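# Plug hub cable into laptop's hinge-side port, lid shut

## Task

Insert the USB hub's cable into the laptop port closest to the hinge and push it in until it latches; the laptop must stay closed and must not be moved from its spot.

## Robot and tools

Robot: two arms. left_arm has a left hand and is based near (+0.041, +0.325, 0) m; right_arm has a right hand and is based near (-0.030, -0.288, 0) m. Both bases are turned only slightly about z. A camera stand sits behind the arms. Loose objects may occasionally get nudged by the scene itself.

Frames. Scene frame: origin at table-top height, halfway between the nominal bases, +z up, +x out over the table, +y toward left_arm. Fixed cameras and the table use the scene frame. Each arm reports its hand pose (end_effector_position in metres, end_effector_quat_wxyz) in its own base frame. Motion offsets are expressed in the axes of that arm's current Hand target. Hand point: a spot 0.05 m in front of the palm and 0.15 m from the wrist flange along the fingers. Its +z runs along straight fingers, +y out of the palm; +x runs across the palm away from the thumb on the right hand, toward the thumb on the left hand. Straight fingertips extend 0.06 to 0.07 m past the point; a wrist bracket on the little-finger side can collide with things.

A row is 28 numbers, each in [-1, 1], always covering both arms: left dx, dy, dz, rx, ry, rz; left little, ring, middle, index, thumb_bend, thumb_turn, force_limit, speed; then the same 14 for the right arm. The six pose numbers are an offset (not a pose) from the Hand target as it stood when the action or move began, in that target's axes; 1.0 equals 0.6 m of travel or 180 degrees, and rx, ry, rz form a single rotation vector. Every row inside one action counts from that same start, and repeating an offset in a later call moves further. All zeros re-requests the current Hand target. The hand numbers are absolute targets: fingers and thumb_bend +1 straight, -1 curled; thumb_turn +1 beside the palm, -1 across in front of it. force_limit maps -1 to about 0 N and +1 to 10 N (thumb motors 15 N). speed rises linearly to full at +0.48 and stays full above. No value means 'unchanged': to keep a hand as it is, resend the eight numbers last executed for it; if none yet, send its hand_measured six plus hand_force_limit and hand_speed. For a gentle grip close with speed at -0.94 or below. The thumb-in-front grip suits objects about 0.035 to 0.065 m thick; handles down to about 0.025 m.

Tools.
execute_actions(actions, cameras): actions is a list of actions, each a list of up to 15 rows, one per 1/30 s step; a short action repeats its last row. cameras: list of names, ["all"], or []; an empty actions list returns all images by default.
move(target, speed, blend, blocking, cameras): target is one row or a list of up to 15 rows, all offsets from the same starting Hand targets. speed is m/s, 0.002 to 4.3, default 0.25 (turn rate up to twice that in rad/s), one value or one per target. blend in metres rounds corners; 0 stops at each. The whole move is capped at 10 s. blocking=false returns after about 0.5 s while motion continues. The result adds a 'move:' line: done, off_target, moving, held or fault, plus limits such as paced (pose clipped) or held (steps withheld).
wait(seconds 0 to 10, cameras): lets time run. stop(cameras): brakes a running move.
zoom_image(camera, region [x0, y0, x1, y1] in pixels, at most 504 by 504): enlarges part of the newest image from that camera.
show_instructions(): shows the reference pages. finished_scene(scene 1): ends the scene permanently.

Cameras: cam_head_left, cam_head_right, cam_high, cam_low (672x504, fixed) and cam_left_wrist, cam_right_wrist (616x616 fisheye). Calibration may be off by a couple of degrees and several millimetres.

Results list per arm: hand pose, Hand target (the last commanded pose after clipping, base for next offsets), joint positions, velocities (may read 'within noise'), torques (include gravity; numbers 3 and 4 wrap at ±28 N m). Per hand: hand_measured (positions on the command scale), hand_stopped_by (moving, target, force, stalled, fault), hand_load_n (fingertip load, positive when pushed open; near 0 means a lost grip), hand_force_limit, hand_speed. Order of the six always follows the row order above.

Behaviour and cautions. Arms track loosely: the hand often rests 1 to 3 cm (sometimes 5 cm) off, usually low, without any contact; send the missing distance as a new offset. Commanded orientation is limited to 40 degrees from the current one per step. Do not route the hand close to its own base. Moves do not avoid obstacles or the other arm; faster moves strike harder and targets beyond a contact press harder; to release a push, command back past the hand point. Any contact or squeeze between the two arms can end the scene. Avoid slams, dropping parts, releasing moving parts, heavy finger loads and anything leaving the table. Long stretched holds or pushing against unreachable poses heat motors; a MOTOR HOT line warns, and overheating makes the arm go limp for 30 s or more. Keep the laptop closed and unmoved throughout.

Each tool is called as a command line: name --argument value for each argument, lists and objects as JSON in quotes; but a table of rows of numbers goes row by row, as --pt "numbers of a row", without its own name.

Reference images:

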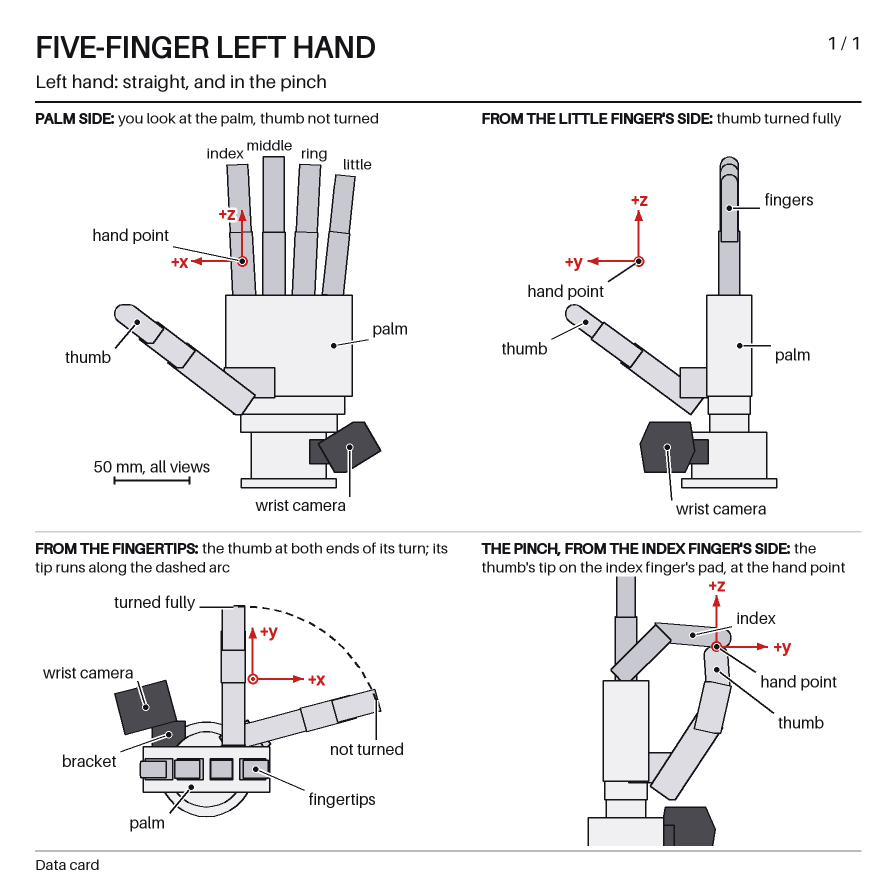

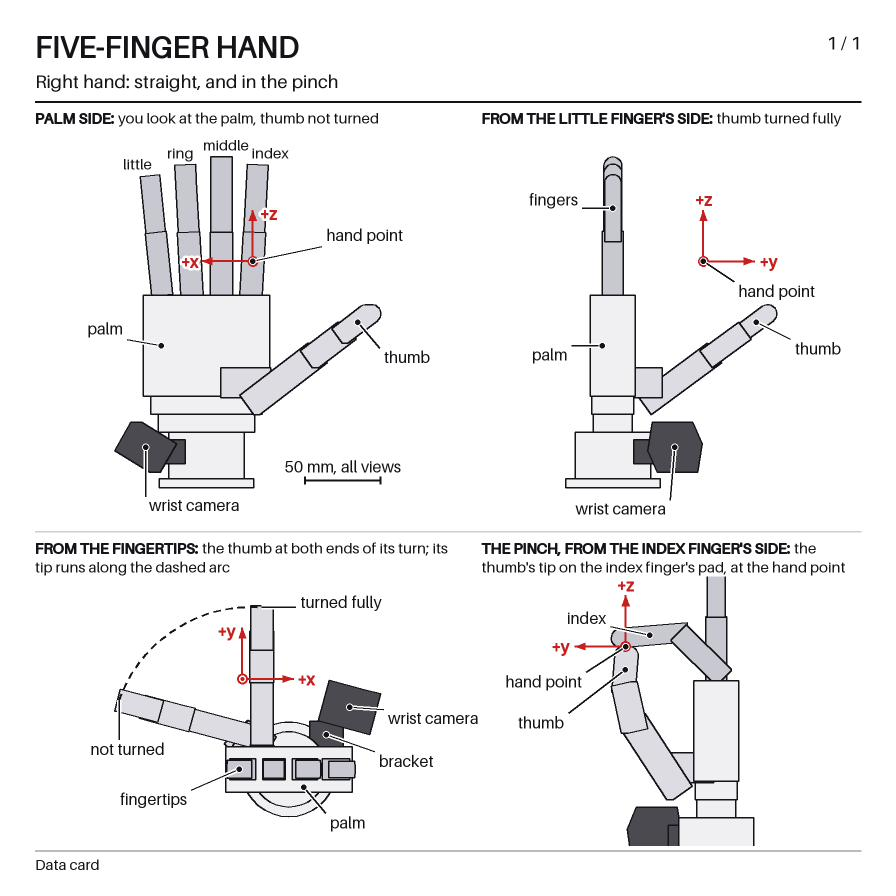

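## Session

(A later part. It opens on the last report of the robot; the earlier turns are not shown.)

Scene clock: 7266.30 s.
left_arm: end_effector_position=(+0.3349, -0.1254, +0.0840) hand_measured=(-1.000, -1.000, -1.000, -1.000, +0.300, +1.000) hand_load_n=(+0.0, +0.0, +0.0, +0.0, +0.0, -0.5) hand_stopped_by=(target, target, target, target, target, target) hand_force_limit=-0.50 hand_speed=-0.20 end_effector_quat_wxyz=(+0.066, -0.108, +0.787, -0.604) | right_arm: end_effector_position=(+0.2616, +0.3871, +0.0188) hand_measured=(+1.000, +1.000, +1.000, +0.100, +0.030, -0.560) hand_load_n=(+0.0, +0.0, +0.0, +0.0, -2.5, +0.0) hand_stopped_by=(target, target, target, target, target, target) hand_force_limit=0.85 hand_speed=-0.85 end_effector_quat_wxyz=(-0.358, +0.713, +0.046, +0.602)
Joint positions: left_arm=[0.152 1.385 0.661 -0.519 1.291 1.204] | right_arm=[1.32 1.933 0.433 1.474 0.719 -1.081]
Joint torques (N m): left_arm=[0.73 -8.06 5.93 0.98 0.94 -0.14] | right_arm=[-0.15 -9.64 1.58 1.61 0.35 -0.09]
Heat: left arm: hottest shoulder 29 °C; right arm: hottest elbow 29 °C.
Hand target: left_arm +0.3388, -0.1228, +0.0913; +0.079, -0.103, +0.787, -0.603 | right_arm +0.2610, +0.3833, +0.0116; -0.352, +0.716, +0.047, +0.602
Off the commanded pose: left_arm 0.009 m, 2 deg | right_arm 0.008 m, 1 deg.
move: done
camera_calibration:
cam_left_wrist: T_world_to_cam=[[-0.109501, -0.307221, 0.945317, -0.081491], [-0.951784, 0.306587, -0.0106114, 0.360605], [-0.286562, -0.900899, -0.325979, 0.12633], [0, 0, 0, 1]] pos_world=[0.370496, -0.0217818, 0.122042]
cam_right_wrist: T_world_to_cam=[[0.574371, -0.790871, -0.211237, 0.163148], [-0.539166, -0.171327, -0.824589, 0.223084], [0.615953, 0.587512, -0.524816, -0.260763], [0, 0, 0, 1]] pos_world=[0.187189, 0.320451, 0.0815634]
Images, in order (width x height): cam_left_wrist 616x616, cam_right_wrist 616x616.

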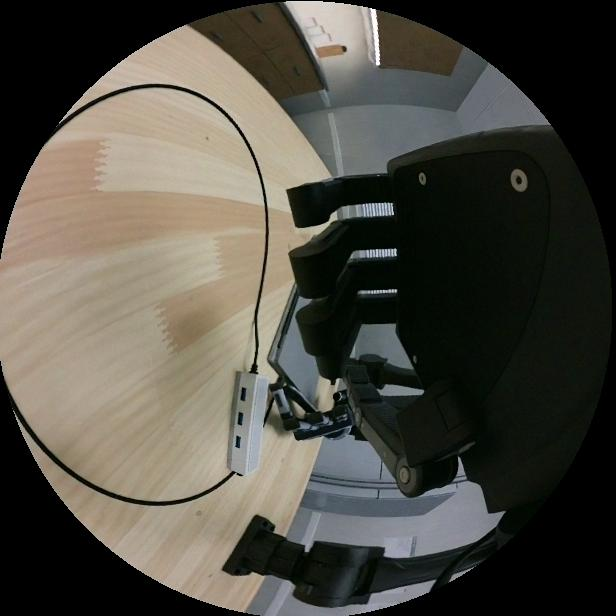

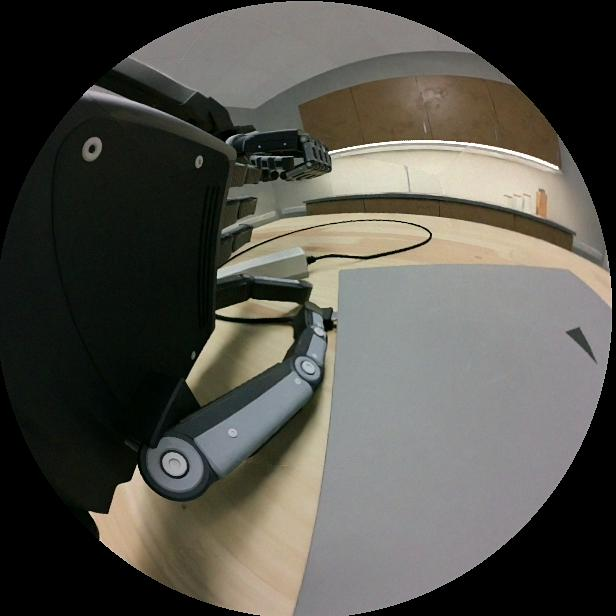

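move --target '[0,0,0,0,0,0,-1,-1,-1,-1,0.3,1,-0.5,-0.2,-0.0068,-0.0136,-0.0006,-0.0398,0.0199,0.0013,1,1,1,0.1,0.03,-0.56,0.85,-0.85]' --speed 0.03 --cameras '["cam_left_wrist","cam_right_wrist"]'

zoom_image --camera "cam_right_wrist" --region '[290, 280, 350, 340]'

zoom_image --camera "cam_left_wrist" --region '[260, 362, 300, 402]'

Scene clock: 7278.83 s.
left_arm: end_effector_position=(+0.3349, -0.1254, +0.0840) hand_measured=(-1.000, -1.000, -1.000, -1.000, +0.300, +1.000) hand_load_n=(+0.0, +0.0, +0.0, +0.0, +0.0, +0.0) hand_stopped_by=(target, target, target, target, target, target) hand_force_limit=-0.50 hand_speed=-0.20 end_effector_quat_wxyz=(+0.066, -0.108, +0.787, -0.604) | right_arm: end_effector_position=(+0.2583, +0.3842, +0.0171) hand_measured=(+1.000, +1.000, +1.000, +0.100, +0.030, -0.560) hand_load_n=(+0.0, +0.0, +0.0, +0.0, +0.0, +0.0) hand_stopped_by=(target, target, target, target, target, target) hand_force_limit=0.85 hand_speed=-0.85 end_effector_quat_wxyz=(-0.307, +0.715, -0.004, +0.628)
Joint positions: left_arm=[0.152 1.385 0.661 -0.519 1.291 1.204] | right_arm=[1.376 1.946 0.495 1.413 0.927 -1.081]
Joint torques (N m): left_arm=[0.73 -8 5.96 0.96 0.94 -0.14] | right_arm=[0.21 -10.58 3.37 0.77 0.21 0.03]
Heat: left arm: hottest shoulder 29 °C; right arm: hottest elbow 29 °C.
Hand target: left_arm +0.3388, -0.1228, +0.0913; +0.079, -0.103, +0.787, -0.603 | right_arm +0.2558, +0.3906, +0.0117; -0.309, +0.717, -0.004, +0.625
Off the commanded pose: left_arm 0.009 m, 2 deg | right_arm 0.009 m, 1 deg.
move: done
camera_calibration:
cam_left_wrist: T_world_to_cam=[[-0.109501, -0.307221, 0.945317, -0.081491], [-0.951784, 0.306587, -0.0106114, 0.360605], [-0.286562, -0.900899, -0.325979, 0.12633], [0, 0, 0, 1]] pos_world=[0.370496, -0.0217818, 0.122042]
cam_right_wrist: T_world_to_cam=[[0.448506, -0.871472, -0.198444, 0.225723], [-0.556532, -0.098568, -0.824959, 0.195915], [0.699368, 0.480439, -0.52921, -0.238327], [0, 0, 0, 1]] pos_world=[0.174473, 0.330523, 0.0802903]
Images, in order (width x height): cam_left_wrist 616x616, cam_right_wrist 616x616.

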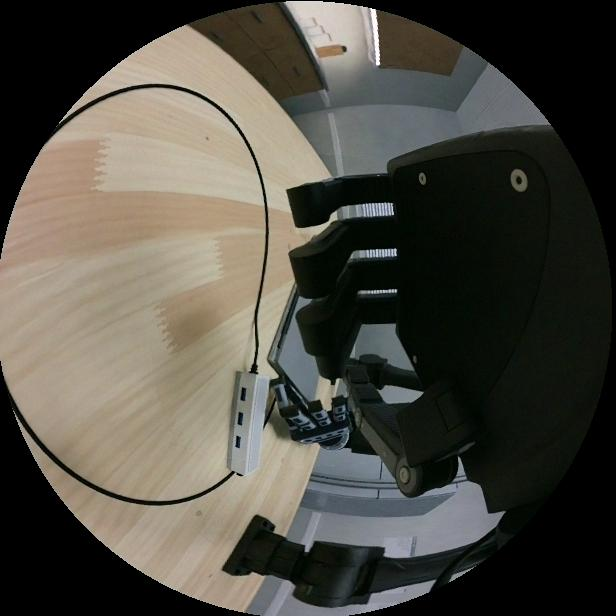

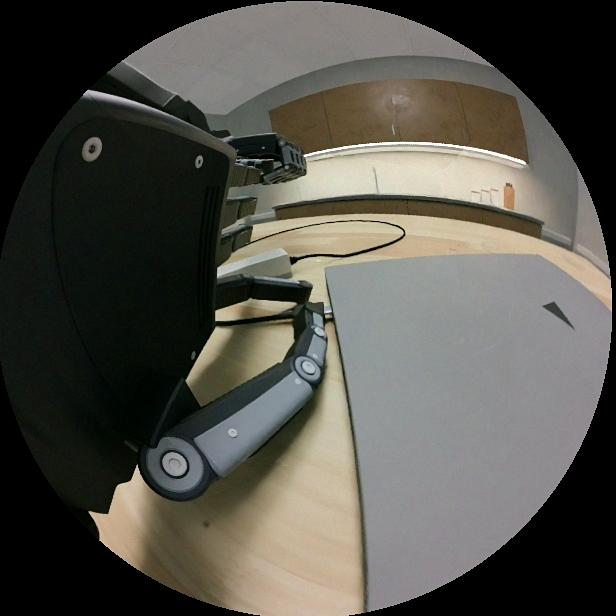

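Scaled by 8.400 from the camera's 616x616 image, which has a finer 880x880 frame.

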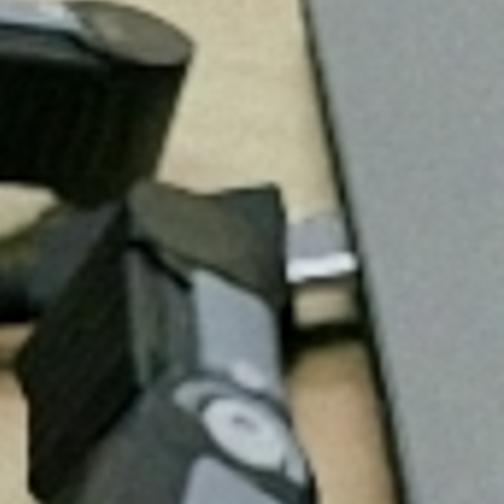

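Scaled by 12.600 from the camera's 616x616 image, which has a finer 880x880 frame.

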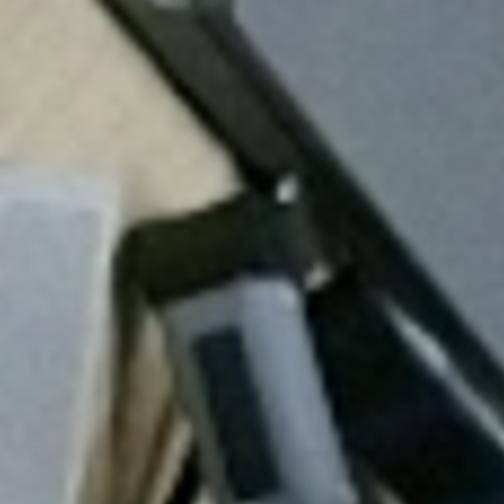

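move --target '[0,0,0,0,0,0,-1,-1,-1,-1,0.3,1,-0.5,-0.2,-0.0015,-0.0142,-0.0004,0,0,0,1,1,1,0.1,0.03,-0.56,0.85,-0.85]' --speed 0.03 --cameras '["cam_left_wrist","cam_right_wrist"]'

zoom_image --camera "cam_right_wrist" --region '[290, 280, 350, 340]'

zoom_image --camera "cam_left_wrist" --region '[260, 362, 300, 402]'

Scene clock: 7285.27 s.
left_arm: end_effector_position=(+0.3349, -0.1254, +0.0840) hand_measured=(-1.000, -1.000, -1.000, -1.000, +0.300, +1.000) hand_load_n=(+0.0, +0.0, +0.0, +0.0, +0.0, -0.5) hand_stopped_by=(target, target, target, target, target, target) hand_force_limit=-0.50 hand_speed=-0.20 end_effector_quat_wxyz=(+0.066, -0.108, +0.787, -0.604) | right_arm: end_effector_position=(+0.2548, +0.3905, +0.0168) hand_measured=(+1.000, +1.000, +1.000, +0.100, +0.030, -0.560) hand_load_n=(+0.0, +0.0, +0.0, +0.0, -0.5, -0.5) hand_stopped_by=(target, target, target, target, target, target) hand_force_limit=0.85 hand_speed=-0.85 end_effector_quat_wxyz=(-0.304, +0.716, -0.002, +0.628)
Joint positions: left_arm=[0.152 1.385 0.661 -0.519 1.291 1.204] | right_arm=[1.39 1.946 0.511 1.389 0.941 -1.081]
Joint torques (N m): left_arm=[0.73 -7.94 5.93 0.99 0.94 -0.14] | right_arm=[0.26 -11.52 3.47 0.72 0.14 0.04]
Heat: left arm: hottest shoulder 29 °C; right arm: hottest elbow 29 °C.
Hand target: left_arm +0.3388, -0.1228, +0.0913; +0.079, -0.103, +0.787, -0.603 | right_arm +0.2521, +0.3977, +0.0146; -0.309, +0.717, -0.004, +0.625
Off the commanded pose: left_arm 0.009 m, 2 deg | right_arm 0.008 m, 1 deg.
move: done
camera_calibration:
cam_left_wrist: T_world_to_cam=[[-0.109501, -0.307221, 0.945317, -0.081491], [-0.951784, 0.306587, -0.0106114, 0.360605], [-0.286562, -0.900899, -0.325979, 0.12633], [0, 0, 0, 1]] pos_world=[0.370496, -0.0217818, 0.122042]
cam_right_wrist: T_world_to_cam=[[0.447666, -0.873305, -0.192183, 0.233543], [-0.557278, -0.104392, -0.823738, 0.196821], [0.699311, 0.475859, -0.533406, -0.237146], [0, 0, 0, 1]] pos_world=[0.170973, 0.337349, 0.0805164]
Images, in order (width x height): cam_left_wrist 616x616, cam_right_wrist 616x616.

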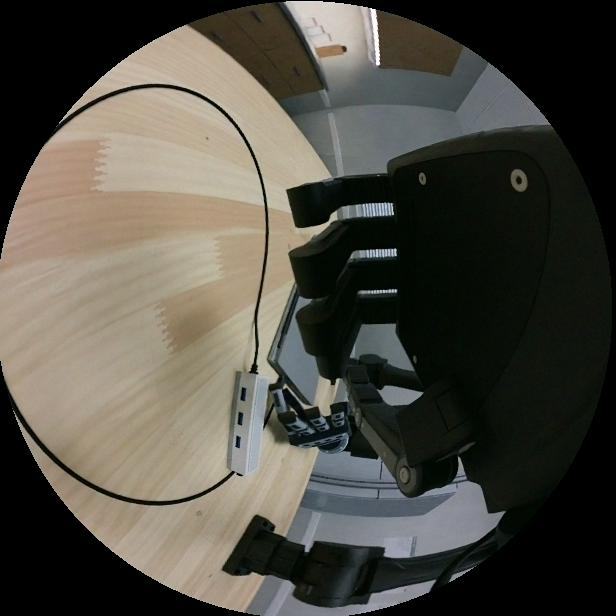

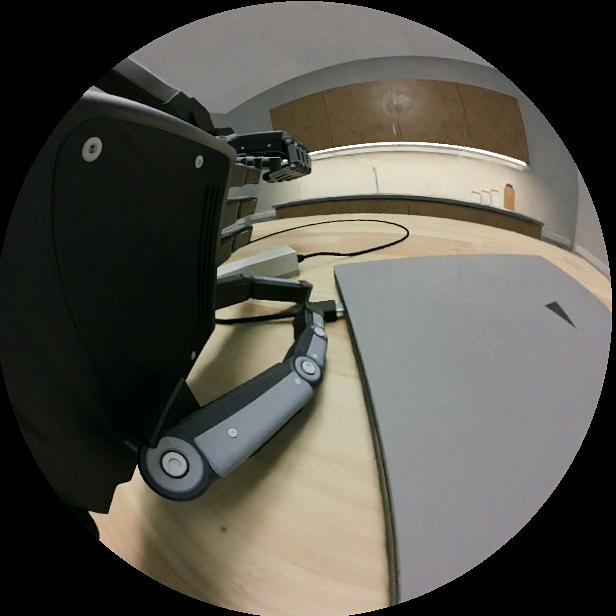

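Scaled by 8.400 from the camera's 616x616 image, which has a finer 880x880 frame.

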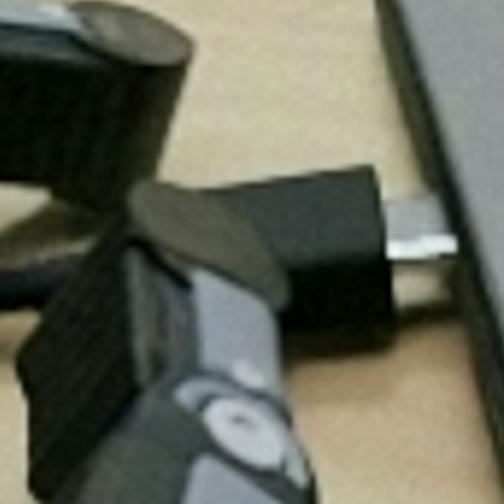

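Scaled by 12.600 from the camera's 616x616 image, which has a finer 880x880 frame.

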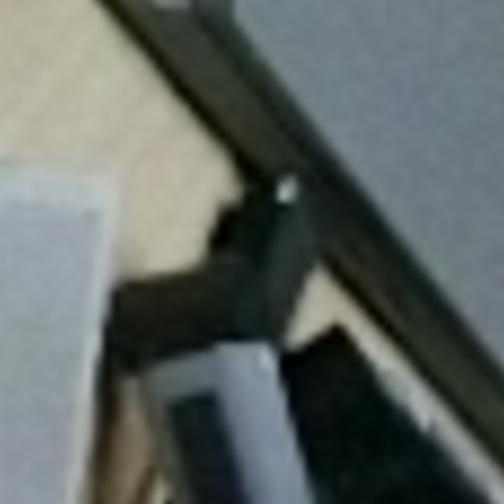

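move --target '[0,0,0,0,0,0,-1,-1,-1,-1,0.3,1,-0.5,-0.2,0.0062,-0.0034,0.0131,0,0,0,1,1,1,0.1,0.03,-0.56,0.85,-0.85]' --speed 0.03 --cameras '["cam_left_wrist","cam_right_wrist"]'

zoom_image --camera "cam_right_wrist" --region '[290, 280, 350, 340]'

zoom_image --camera "cam_left_wrist" --region '[260, 362, 300, 402]'

Scene clock: 7312.10 s.
left_arm: end_effector_position=(+0.3349, -0.1254, +0.0840) hand_measured=(-1.000, -1.000, -1.000, -1.000, +0.300, +1.000) hand_load_n=(+0.0, +0.0, +0.0, +0.0, +0.0, -0.5) hand_stopped_by=(target, target, target, target, target, target) hand_force_limit=-0.50 hand_speed=-0.20 end_effector_quat_wxyz=(+0.066, -0.108, +0.787, -0.604) | right_arm: end_effector_position=(+0.2555, +0.3968, +0.0165) hand_measured=(+1.000, +1.000, +1.000, +0.100, +0.030, -0.560) hand_load_n=(+0.0, +0.0, +0.0, +0.0, -1.0, -2.0) hand_stopped_by=(target, target, target, target, target, target) hand_force_limit=0.85 hand_speed=-0.85 end_effector_quat_wxyz=(-0.305, +0.718, +0.003, +0.626)
Joint positions: left_arm=[0.152 1.385 0.661 -0.519 1.291 1.204] | right_arm=[1.388 1.946 0.524 1.371 0.93 -1.081]
Joint torques (N m): left_arm=[0.67 -8 5.93 0.99 0.93 -0.14] | right_arm=[-1.03 -12.69 3.43 0.55 -0.05 0.03]
Heat: left arm: hottest shoulder 29 °C; right arm: hottest shoulder 29 °C.
Hand target: left_arm +0.3388, -0.1228, +0.0913; +0.079, -0.103, +0.787, -0.603 | right_arm +0.2592, +0.4014, +0.0187; -0.309, +0.717, -0.004, +0.625
Off the commanded pose: left_arm 0.009 m, 2 deg | right_arm 0.006 m, 1 deg.
move: done
camera_calibration:
cam_left_wrist: T_world_to_cam=[[-0.109501, -0.307221, 0.945317, -0.081491], [-0.951784, 0.306587, -0.0106114, 0.360605], [-0.286562, -0.900899, -0.325979, 0.12633], [0, 0, 0, 1]] pos_world=[0.370496, -0.0217818, 0.122042]
cam_right_wrist: T_world_to_cam=[[0.456027, -0.869865, -0.188083, 0.235059], [-0.557468, -0.11446, -0.82227, 0.201637], [0.693736, 0.479828, -0.537118, -0.240862], [0, 0, 0, 1]] pos_world=[0.172307, 0.343121, 0.0806396]
Images, in order (width x height): cam_left_wrist 616x616, cam_right_wrist 616x616.

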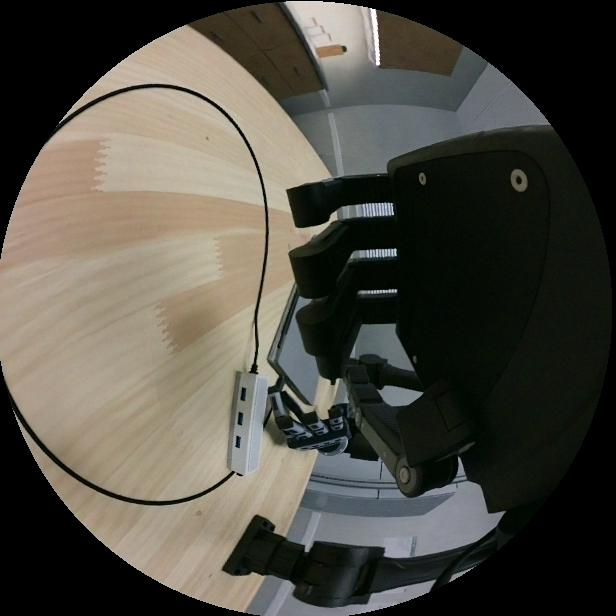

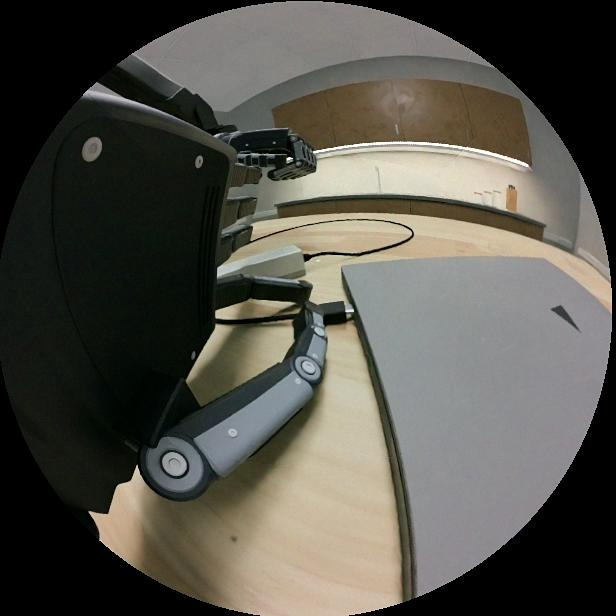

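Scaled by 8.400 from the camera's 616x616 image, which has a finer 880x880 frame.

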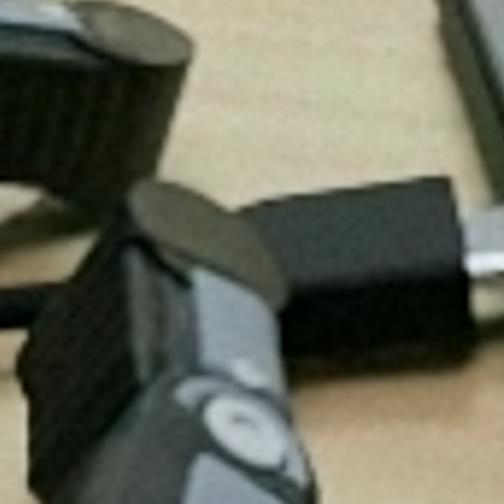

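Scaled by 12.600 from the camera's 616x616 image, which has a finer 880x880 frame.

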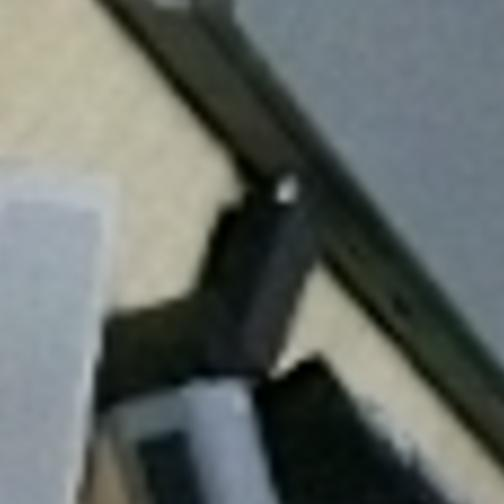

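move --target '[0,0,0,0,0,0,-1,-1,-1,-1,0.3,1,-0.5,-0.2,0.0150,0.0111,0.0034,0,0,0,1,1,1,0.1,0.03,-0.56,0.85,-0.85]' --speed 0.03 --cameras '["cam_left_wrist","cam_right_wrist"]'

zoom_image --camera "cam_right_wrist" --region '[290, 280, 350, 340]'

zoom_image --camera "cam_left_wrist" --region '[260, 362, 300, 402]'

Scene clock: 7320.17 s.
left_arm: end_effector_position=(+0.3349, -0.1254, +0.0840) hand_measured=(-1.000, -1.000, -1.000, -1.000, +0.300, +1.000) hand_load_n=(+0.0, +0.0, +0.0, +0.0, +0.0, +0.0) hand_stopped_by=(target, target, target, target, target, target) hand_force_limit=-0.50 hand_speed=-0.20 end_effector_quat_wxyz=(+0.066, -0.108, +0.787, -0.604) | right_arm: end_effector_position=(+0.2599, +0.3970, +0.0170) hand_measured=(+1.000, +1.000, +1.000, +0.100, +0.030, -0.560) hand_load_n=(+0.0, +0.0, +0.0, +0.0, -1.0, +0.0) hand_stopped_by=(target, target, target, target, target, target) hand_force_limit=0.85 hand_speed=-0.85 end_effector_quat_wxyz=(-0.308, +0.719, +0.008, +0.623)
Joint positions: left_arm=[0.152 1.385 0.661 -0.519 1.291 1.204] | right_arm=[1.373 1.94 0.521 1.366 0.903 -1.081]
Joint torques (N m): left_arm=[0.73 -8 5.9 0.94 0.93 -0.14] | right_arm=[-1.67 -14.45 1.87 0.83 0.11 0]
Heat: left arm: hottest shoulder 29 °C; right arm: hottest elbow 30 °C.
Hand target: left_arm +0.3388, -0.1228, +0.0913; +0.079, -0.103, +0.787, -0.603 | right_arm +0.2655, +0.3934, +0.0236; -0.309, +0.717, -0.004, +0.625
Off the commanded pose: left_arm 0.009 m, 2 deg | right_arm 0.009 m, 1 deg.
move: done
camera_calibration:
cam_left_wrist: T_world_to_cam=[[-0.109501, -0.307221, 0.945317, -0.081491], [-0.951784, 0.306587, -0.0106114, 0.360605], [-0.286562, -0.900899, -0.325979, 0.12633], [0, 0, 0, 1]] pos_world=[0.370496, -0.0217818, 0.122042]
cam_right_wrist: T_world_to_cam=[[0.465953, -0.864845, -0.186898, 0.228684], [-0.557597, -0.123006, -0.820947, 0.207997], [0.687003, 0.486736, -0.53955, -0.244723], [0, 0, 0, 1]] pos_world=[0.177548, 0.342476, 0.0814549]
Images, in order (width x height): cam_left_wrist 616x616, cam_right_wrist 616x616.

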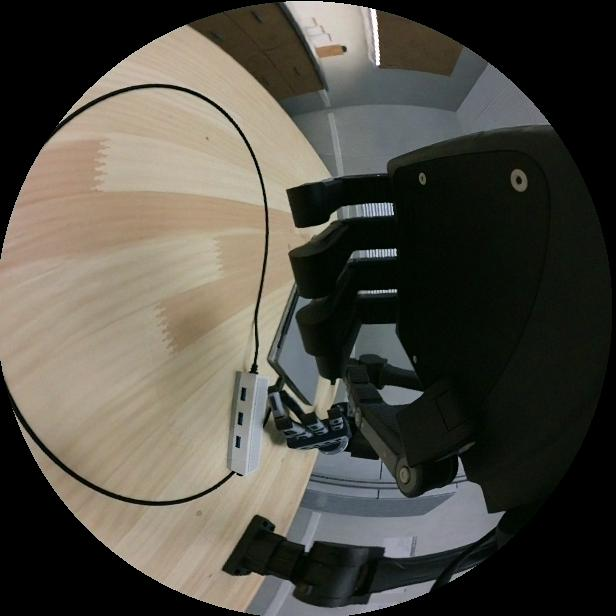

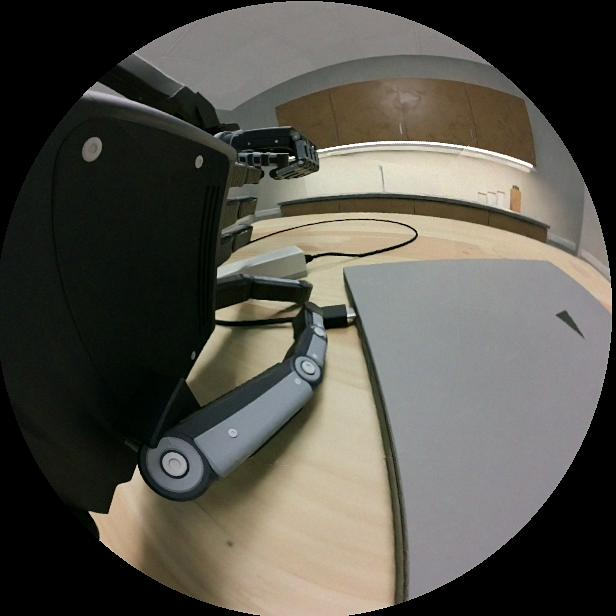

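Scaled by 8.400 from the camera's 616x616 image, which has a finer 880x880 frame.

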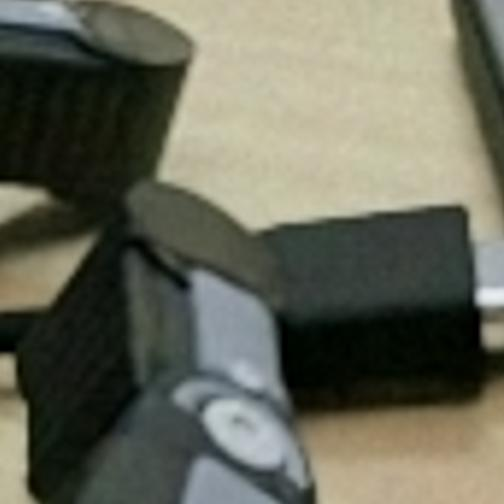

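Scaled by 12.600 from the camera's 616x616 image, which has a finer 880x880 frame.

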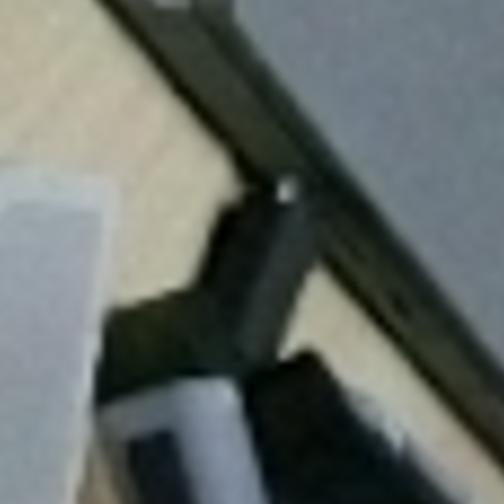

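move --target '[0,0,0,0,0,0,-1,-1,-1,-1,0.3,1,-0.5,-0.2,0.0044,-0.0021,-0.0051,0,0,0,1,1,1,0.1,0.03,-0.56,0.85,-0.85]' --speed 0.03

move --target '[0,0,0,0,0,0,-1,-1,-1,-1,0.3,1,-0.5,-0.2,0,0,0,0,0,0,1,1,1,-0.35,0.03,-0.56,-0.4,-0.92]' --speed 0.03 --cameras '["cam_left_wrist","cam_right_wrist"]'

zoom_image --camera "cam_right_wrist" --region '[290, 280, 350, 340]'

zoom_image --camera "cam_left_wrist" --region '[260, 362, 300, 402]'

Scene clock: 7332.47 s.
left_arm: end_effector_position=(+0.3349, -0.1254, +0.0840) hand_measured=(-1.000, -1.000, -1.000, -1.000, +0.300, +1.000) hand_load_n=(+0.0, +0.0, +0.0, +0.0, +0.0, +0.0) hand_stopped_by=(target, target, target, target, target, target) hand_force_limit=-0.50 hand_speed=-0.20 end_effector_quat_wxyz=(+0.066, -0.108, +0.787, -0.604) | right_arm: end_effector_position=(+0.2594, +0.3941, +0.0185) hand_measured=(+1.000, +1.000, +1.000, +0.100, +0.030, -0.560) hand_load_n=(+0.0, +0.0, +0.0, +0.0, -0.5, +0.5) hand_stopped_by=(target, target, target, target, target, target) hand_force_limit=0.85 hand_speed=-0.85 end_effector_quat_wxyz=(-0.306, +0.720, +0.008, +0.623)
Joint positions: left_arm=[0.152 1.385 0.661 -0.519 1.291 1.204] | right_arm=[1.373 1.929 0.513 1.356 0.905 -1.079]
Joint torques (N m): left_arm=[0.73 -8.06 5.94 0.95 0.93 -0.14] | right_arm=[-1.14 -14.15 2.03 0.79 0.31 -0.01]
Heat: left arm: hottest shoulder 29 °C; right arm: hottest shoulder 29 °C.
Hand target: left_arm +0.3388, -0.1228, +0.0913; +0.079, -0.103, +0.787, -0.603 | right_arm +0.2629, +0.3920, +0.0267; -0.309, +0.717, -0.004, +0.625
Off the commanded pose: left_arm 0.009 m, 2 deg | right_arm 0.009 m, 1 deg.
move: done

Scene clock: 7333.77 s.
left_arm: end_effector_position=(+0.3349, -0.1254, +0.0840) hand_measured=(-1.000, -1.000, -1.000, -1.000, +0.300, +1.000) hand_load_n=(+0.0, +0.0, +0.0, +0.0, +0.0, +0.0) hand_stopped_by=(target, target, target, target, target, target) hand_force_limit=-0.50 hand_speed=-0.20 end_effector_quat_wxyz=(+0.066, -0.108, +0.787, -0.604) | right_arm: end_effector_position=(+0.2594, +0.3942, +0.0187) hand_measured=(+1.000, +1.000, +1.000, -0.130, +0.030, -0.560) hand_load_n=(+0.0, +0.0, -0.5, +3.0, +0.5, +0.0) hand_stopped_by=(target, target, target, force, target, target) hand_force_limit=-0.40 hand_speed=-0.92 end_effector_quat_wxyz=(-0.306, +0.720, +0.008, +0.623)
Joint positions: left_arm=[0.152 1.385 0.661 -0.519 1.291 1.204] | right_arm=[1.373 1.929 0.513 1.356 0.905 -1.078]
Joint torques (N m): left_arm=[0.79 -8.12 5.91 0.95 0.94 -0.14] | right_arm=[-1.2 -14.15 2.03 0.84 0.31 -0.01]
Heat: left arm: hottest shoulder 29 °C; right arm: hottest shoulder 29 °C.
Hand target: left_arm +0.3388, -0.1228, +0.0913; +0.079, -0.103, +0.787, -0.603 | right_arm +0.2629, +0.3920, +0.0266; -0.309, +0.717, -0.004, +0.625
Off the commanded pose: left_arm 0.009 m, 2 deg | right_arm 0.009 m, 1 deg.
move: done
camera_calibration:
cam_left_wrist: T_world_to_cam=[[-0.109501, -0.307221, 0.945317, -0.081491], [-0.951784, 0.306587, -0.0106114, 0.360605], [-0.286562, -0.900899, -0.325979, 0.12633], [0, 0, 0, 1]] pos_world=[0.370496, -0.0217818, 0.122042]
cam_right_wrist: T_world_to_cam=[[0.464121, -0.866074, -0.185761, 0.227858], [-0.559747, -0.124235, -0.819298, 0.209662], [0.686495, 0.484233, -0.542442, -0.241003], [0, 0, 0, 1]] pos_world=[0.177051, 0.340091, 0.083373]
Images, in order (width x height): cam_left_wrist 616x616, cam_right_wrist 616x616.

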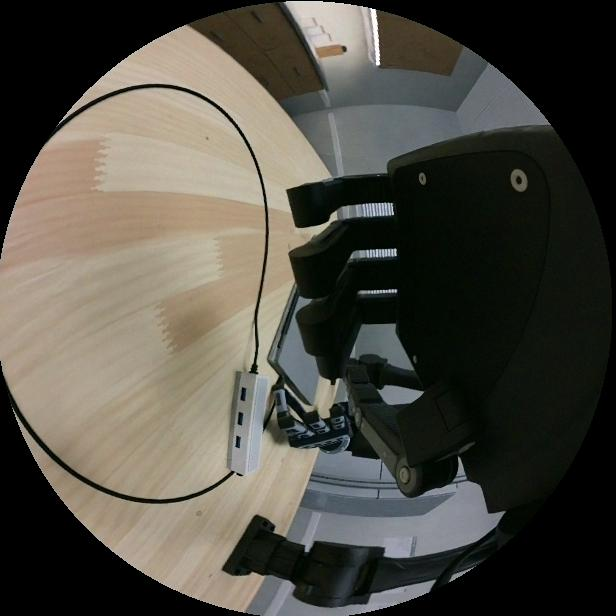

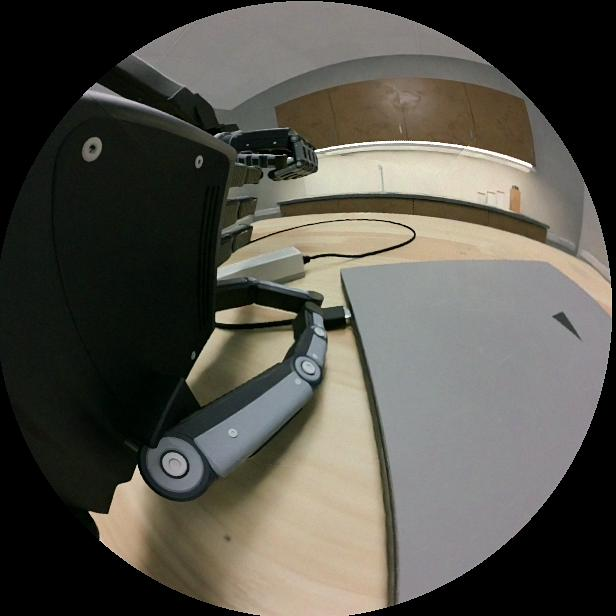

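Scaled by 8.400 from the camera's 616x616 image, which has a finer 880x880 frame.

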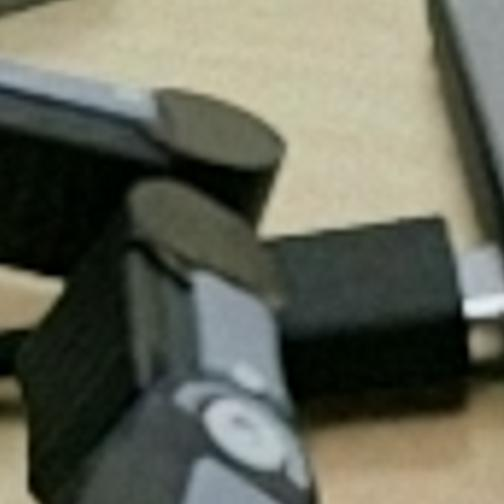

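Scaled by 12.600 from the camera's 616x616 image, which has a finer 880x880 frame.

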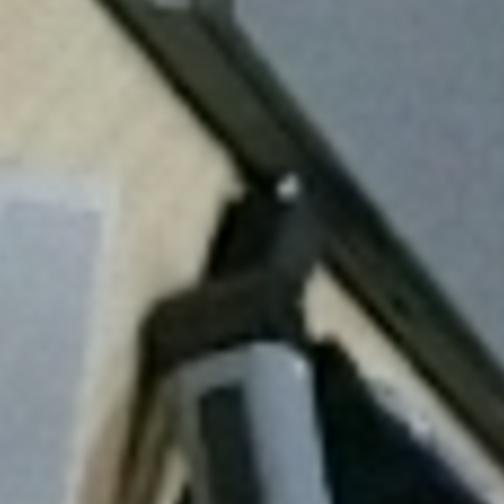

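move --target '[0,0,0,0,0,0,-1,-1,-1,-1,0.3,1,-0.5,-0.2,0,0,0,0,0,0,1,1,1,-0.4,0.03,-0.56,0.4,-0.93]' --speed 0.03 --cameras '["cam_left_wrist","cam_right_wrist"]'

zoom_image --camera "cam_right_wrist" --region '[310, 290, 360, 340]'

zoom_image --camera "cam_left_wrist" --region '[260, 362, 300, 402]'

Scene clock: 7346.23 s.
left_arm: end_effector_position=(+0.3349, -0.1254, +0.0840) hand_measured=(-1.000, -1.000, -1.000, -1.000, +0.300, +1.000) hand_load_n=(+0.0, +0.0, +0.0, +0.0, +0.0, +0.0) hand_stopped_by=(target, target, target, target, target, target) hand_force_limit=-0.50 hand_speed=-0.20 end_effector_quat_wxyz=(+0.066, -0.108, +0.787, -0.604) | right_arm: end_effector_position=(+0.2594, +0.3944, +0.0191) hand_measured=(+1.000, +1.000, +1.000, -0.148, +0.030, -0.560) hand_load_n=(+0.0, +0.0, +0.0, +7.5, +1.5, -0.5) hand_stopped_by=(target, target, target, force, target, target) hand_force_limit=0.40 hand_speed=-0.93 end_effector_quat_wxyz=(-0.307, +0.720, +0.007, +0.623)
Joint positions: left_arm=[0.152 1.385 0.661 -0.519 1.291 1.204] | right_arm=[1.373 1.927 0.513 1.356 0.904 -1.077]
Joint torques (N m): left_arm=[0.67 -8.18 5.91 0.98 0.94 -0.14] | right_arm=[-1.14 -14.04 2.03 0.84 0.32 -0.02]
Heat: left arm: hottest shoulder 29 °C; right arm: hottest shoulder 29 °C.
Hand target: left_arm +0.3388, -0.1228, +0.0913; +0.079, -0.103, +0.787, -0.603 | right_arm +0.2629, +0.3920, +0.0267; -0.309, +0.717, -0.004, +0.625
Off the commanded pose: left_arm 0.009 m, 2 deg | right_arm 0.009 m, 1 deg.
move: done
camera_calibration:
cam_left_wrist: T_world_to_cam=[[-0.109501, -0.307221, 0.945317, -0.081491], [-0.951784, 0.306587, -0.0106114, 0.360605], [-0.286562, -0.900899, -0.325979, 0.12633], [0, 0, 0, 1]] pos_world=[0.370496, -0.0217818, 0.122042]
cam_right_wrist: T_world_to_cam=[[0.46437, -0.865588, -0.187396, 0.22794], [-0.559795, -0.122908, -0.819465, 0.209569], [0.686287, 0.485438, -0.541627, -0.241276], [0, 0, 0, 1]] pos_world=[0.177052, 0.340184, 0.083768]
Images, in order (width x height): cam_left_wrist 616x616, cam_right_wrist 616x616.

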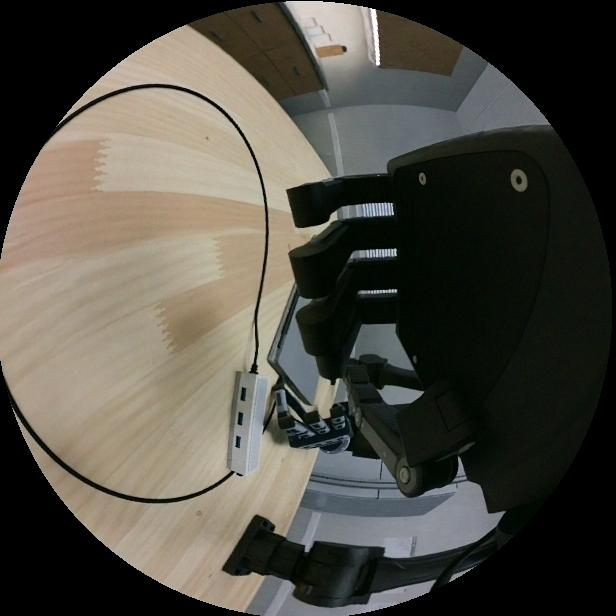

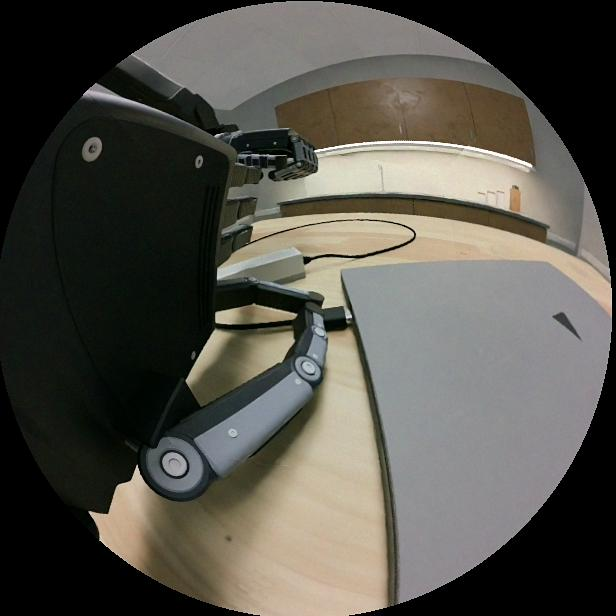

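Scaled by 10.080 from the camera's 616x616 image, which has a finer 880x880 frame.

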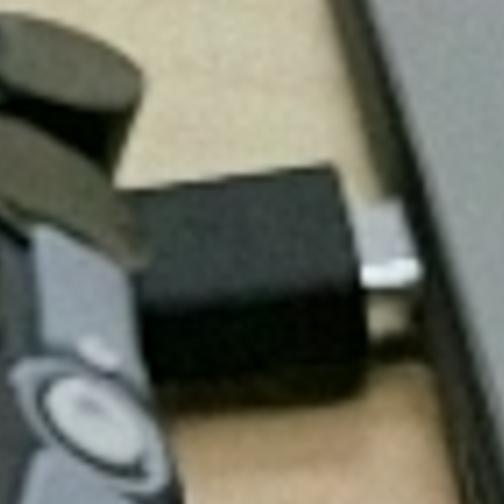

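Scaled by 12.600 from the camera's 616x616 image, which has a finer 880x880 frame.

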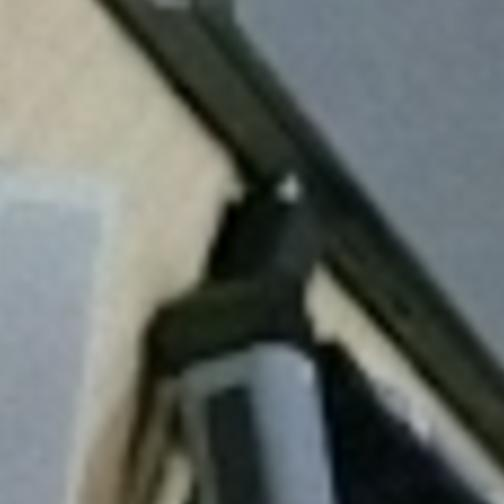

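move --target '[0,0,0,0,0,0,-1,-1,-1,-1,0.3,1,-0.5,-0.2,0.0053,0.0048,0.0026,0,0,0,1,1,1,-0.4,0.03,-0.56,0.4,-0.93]' --speed 0.03 --cameras '["cam_left_wrist","cam_right_wrist"]'

zoom_image --camera "cam_right_wrist" --region '[310, 290, 360, 340]'

zoom_image --camera "cam_left_wrist" --region '[260, 362, 300, 402]'

Scene clock: 7355.73 s.
left_arm: end_effector_position=(+0.3349, -0.1254, +0.0840) hand_measured=(-1.000, -1.000, -1.000, -1.000, +0.300, +1.000) hand_load_n=(+0.5, +0.0, +0.0, +0.0, -0.5, -0.5) hand_stopped_by=(target, target, target, target, target, target) hand_force_limit=-0.50 hand_speed=-0.20 end_effector_quat_wxyz=(+0.066, -0.108, +0.787, -0.604) | right_arm: end_effector_position=(+0.2605, +0.3947, +0.0203) hand_measured=(+1.000, +1.000, +1.000, -0.148, +0.030, -0.560) hand_load_n=(+0.0, +0.0, +0.0, +6.0, +0.0, +0.0) hand_stopped_by=(target, target, target, force, target, target) hand_force_limit=0.40 hand_speed=-0.93 end_effector_quat_wxyz=(-0.310, +0.719, +0.008, +0.622)
Joint positions: left_arm=[0.152 1.385 0.661 -0.519 1.291 1.204] | right_arm=[1.369 1.923 0.511 1.356 0.895 -1.075]
Joint torques (N m): left_arm=[0.73 -8.06 5.93 0.95 0.93 -0.14] | right_arm=[-1.61 -14.21 1.74 0.84 0.3 -0.02]
Heat: left arm: hottest shoulder 29 °C; right arm: hottest shoulder 29 °C.
Hand target: left_arm +0.3388, -0.1228, +0.0913; +0.079, -0.103, +0.787, -0.603 | right_arm +0.2660, +0.3892, +0.0282; -0.309, +0.717, -0.004, +0.625
Off the commanded pose: left_arm 0.009 m, 2 deg | right_arm 0.011 m, 1 deg.
move: off_target (right_arm)
camera_calibration:
cam_left_wrist: T_world_to_cam=[[-0.109501, -0.307221, 0.945317, -0.081491], [-0.951784, 0.306587, -0.0106114, 0.360605], [-0.286562, -0.900899, -0.325979, 0.12633], [0, 0, 0, 1]] pos_world=[0.370496, -0.0217818, 0.122042]
cam_right_wrist: T_world_to_cam=[[0.468696, -0.862371, -0.191417, 0.225538], [-0.559987, -0.122473, -0.819399, 0.211142], [0.683183, 0.49124, -0.540319, -0.243044], [0, 0, 0, 1]] pos_world=[0.178571, 0.339749, 0.0848599]
Images, in order (width x height): cam_left_wrist 616x616, cam_right_wrist 616x616.

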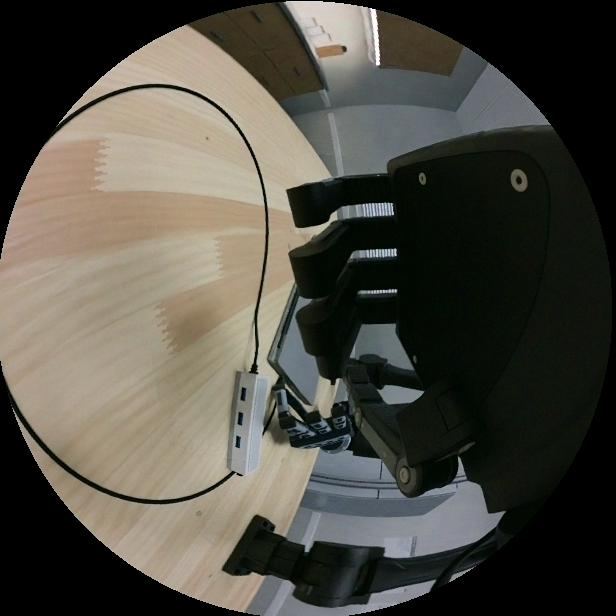

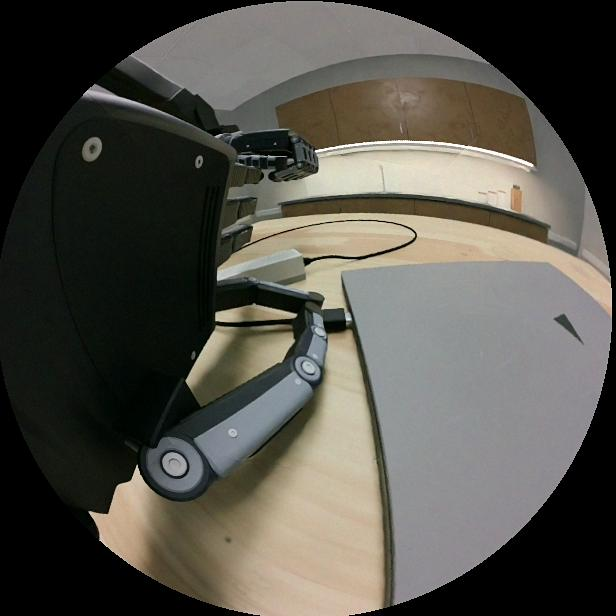

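Scaled by 10.080 from the camera's 616x616 image, which has a finer 880x880 frame.

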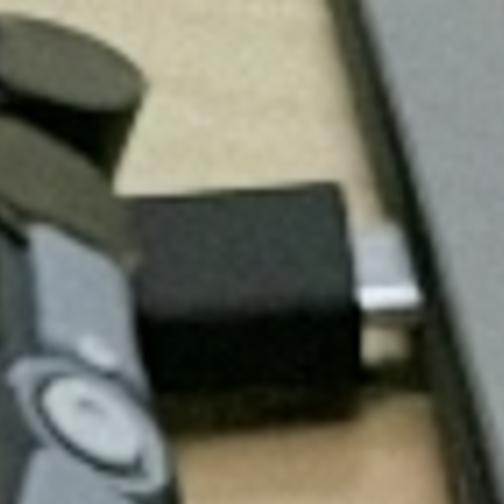

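Scaled by 12.600 from the camera's 616x616 image, which has a finer 880x880 frame.

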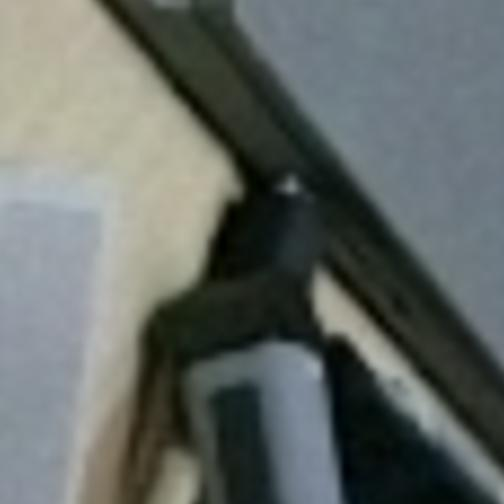

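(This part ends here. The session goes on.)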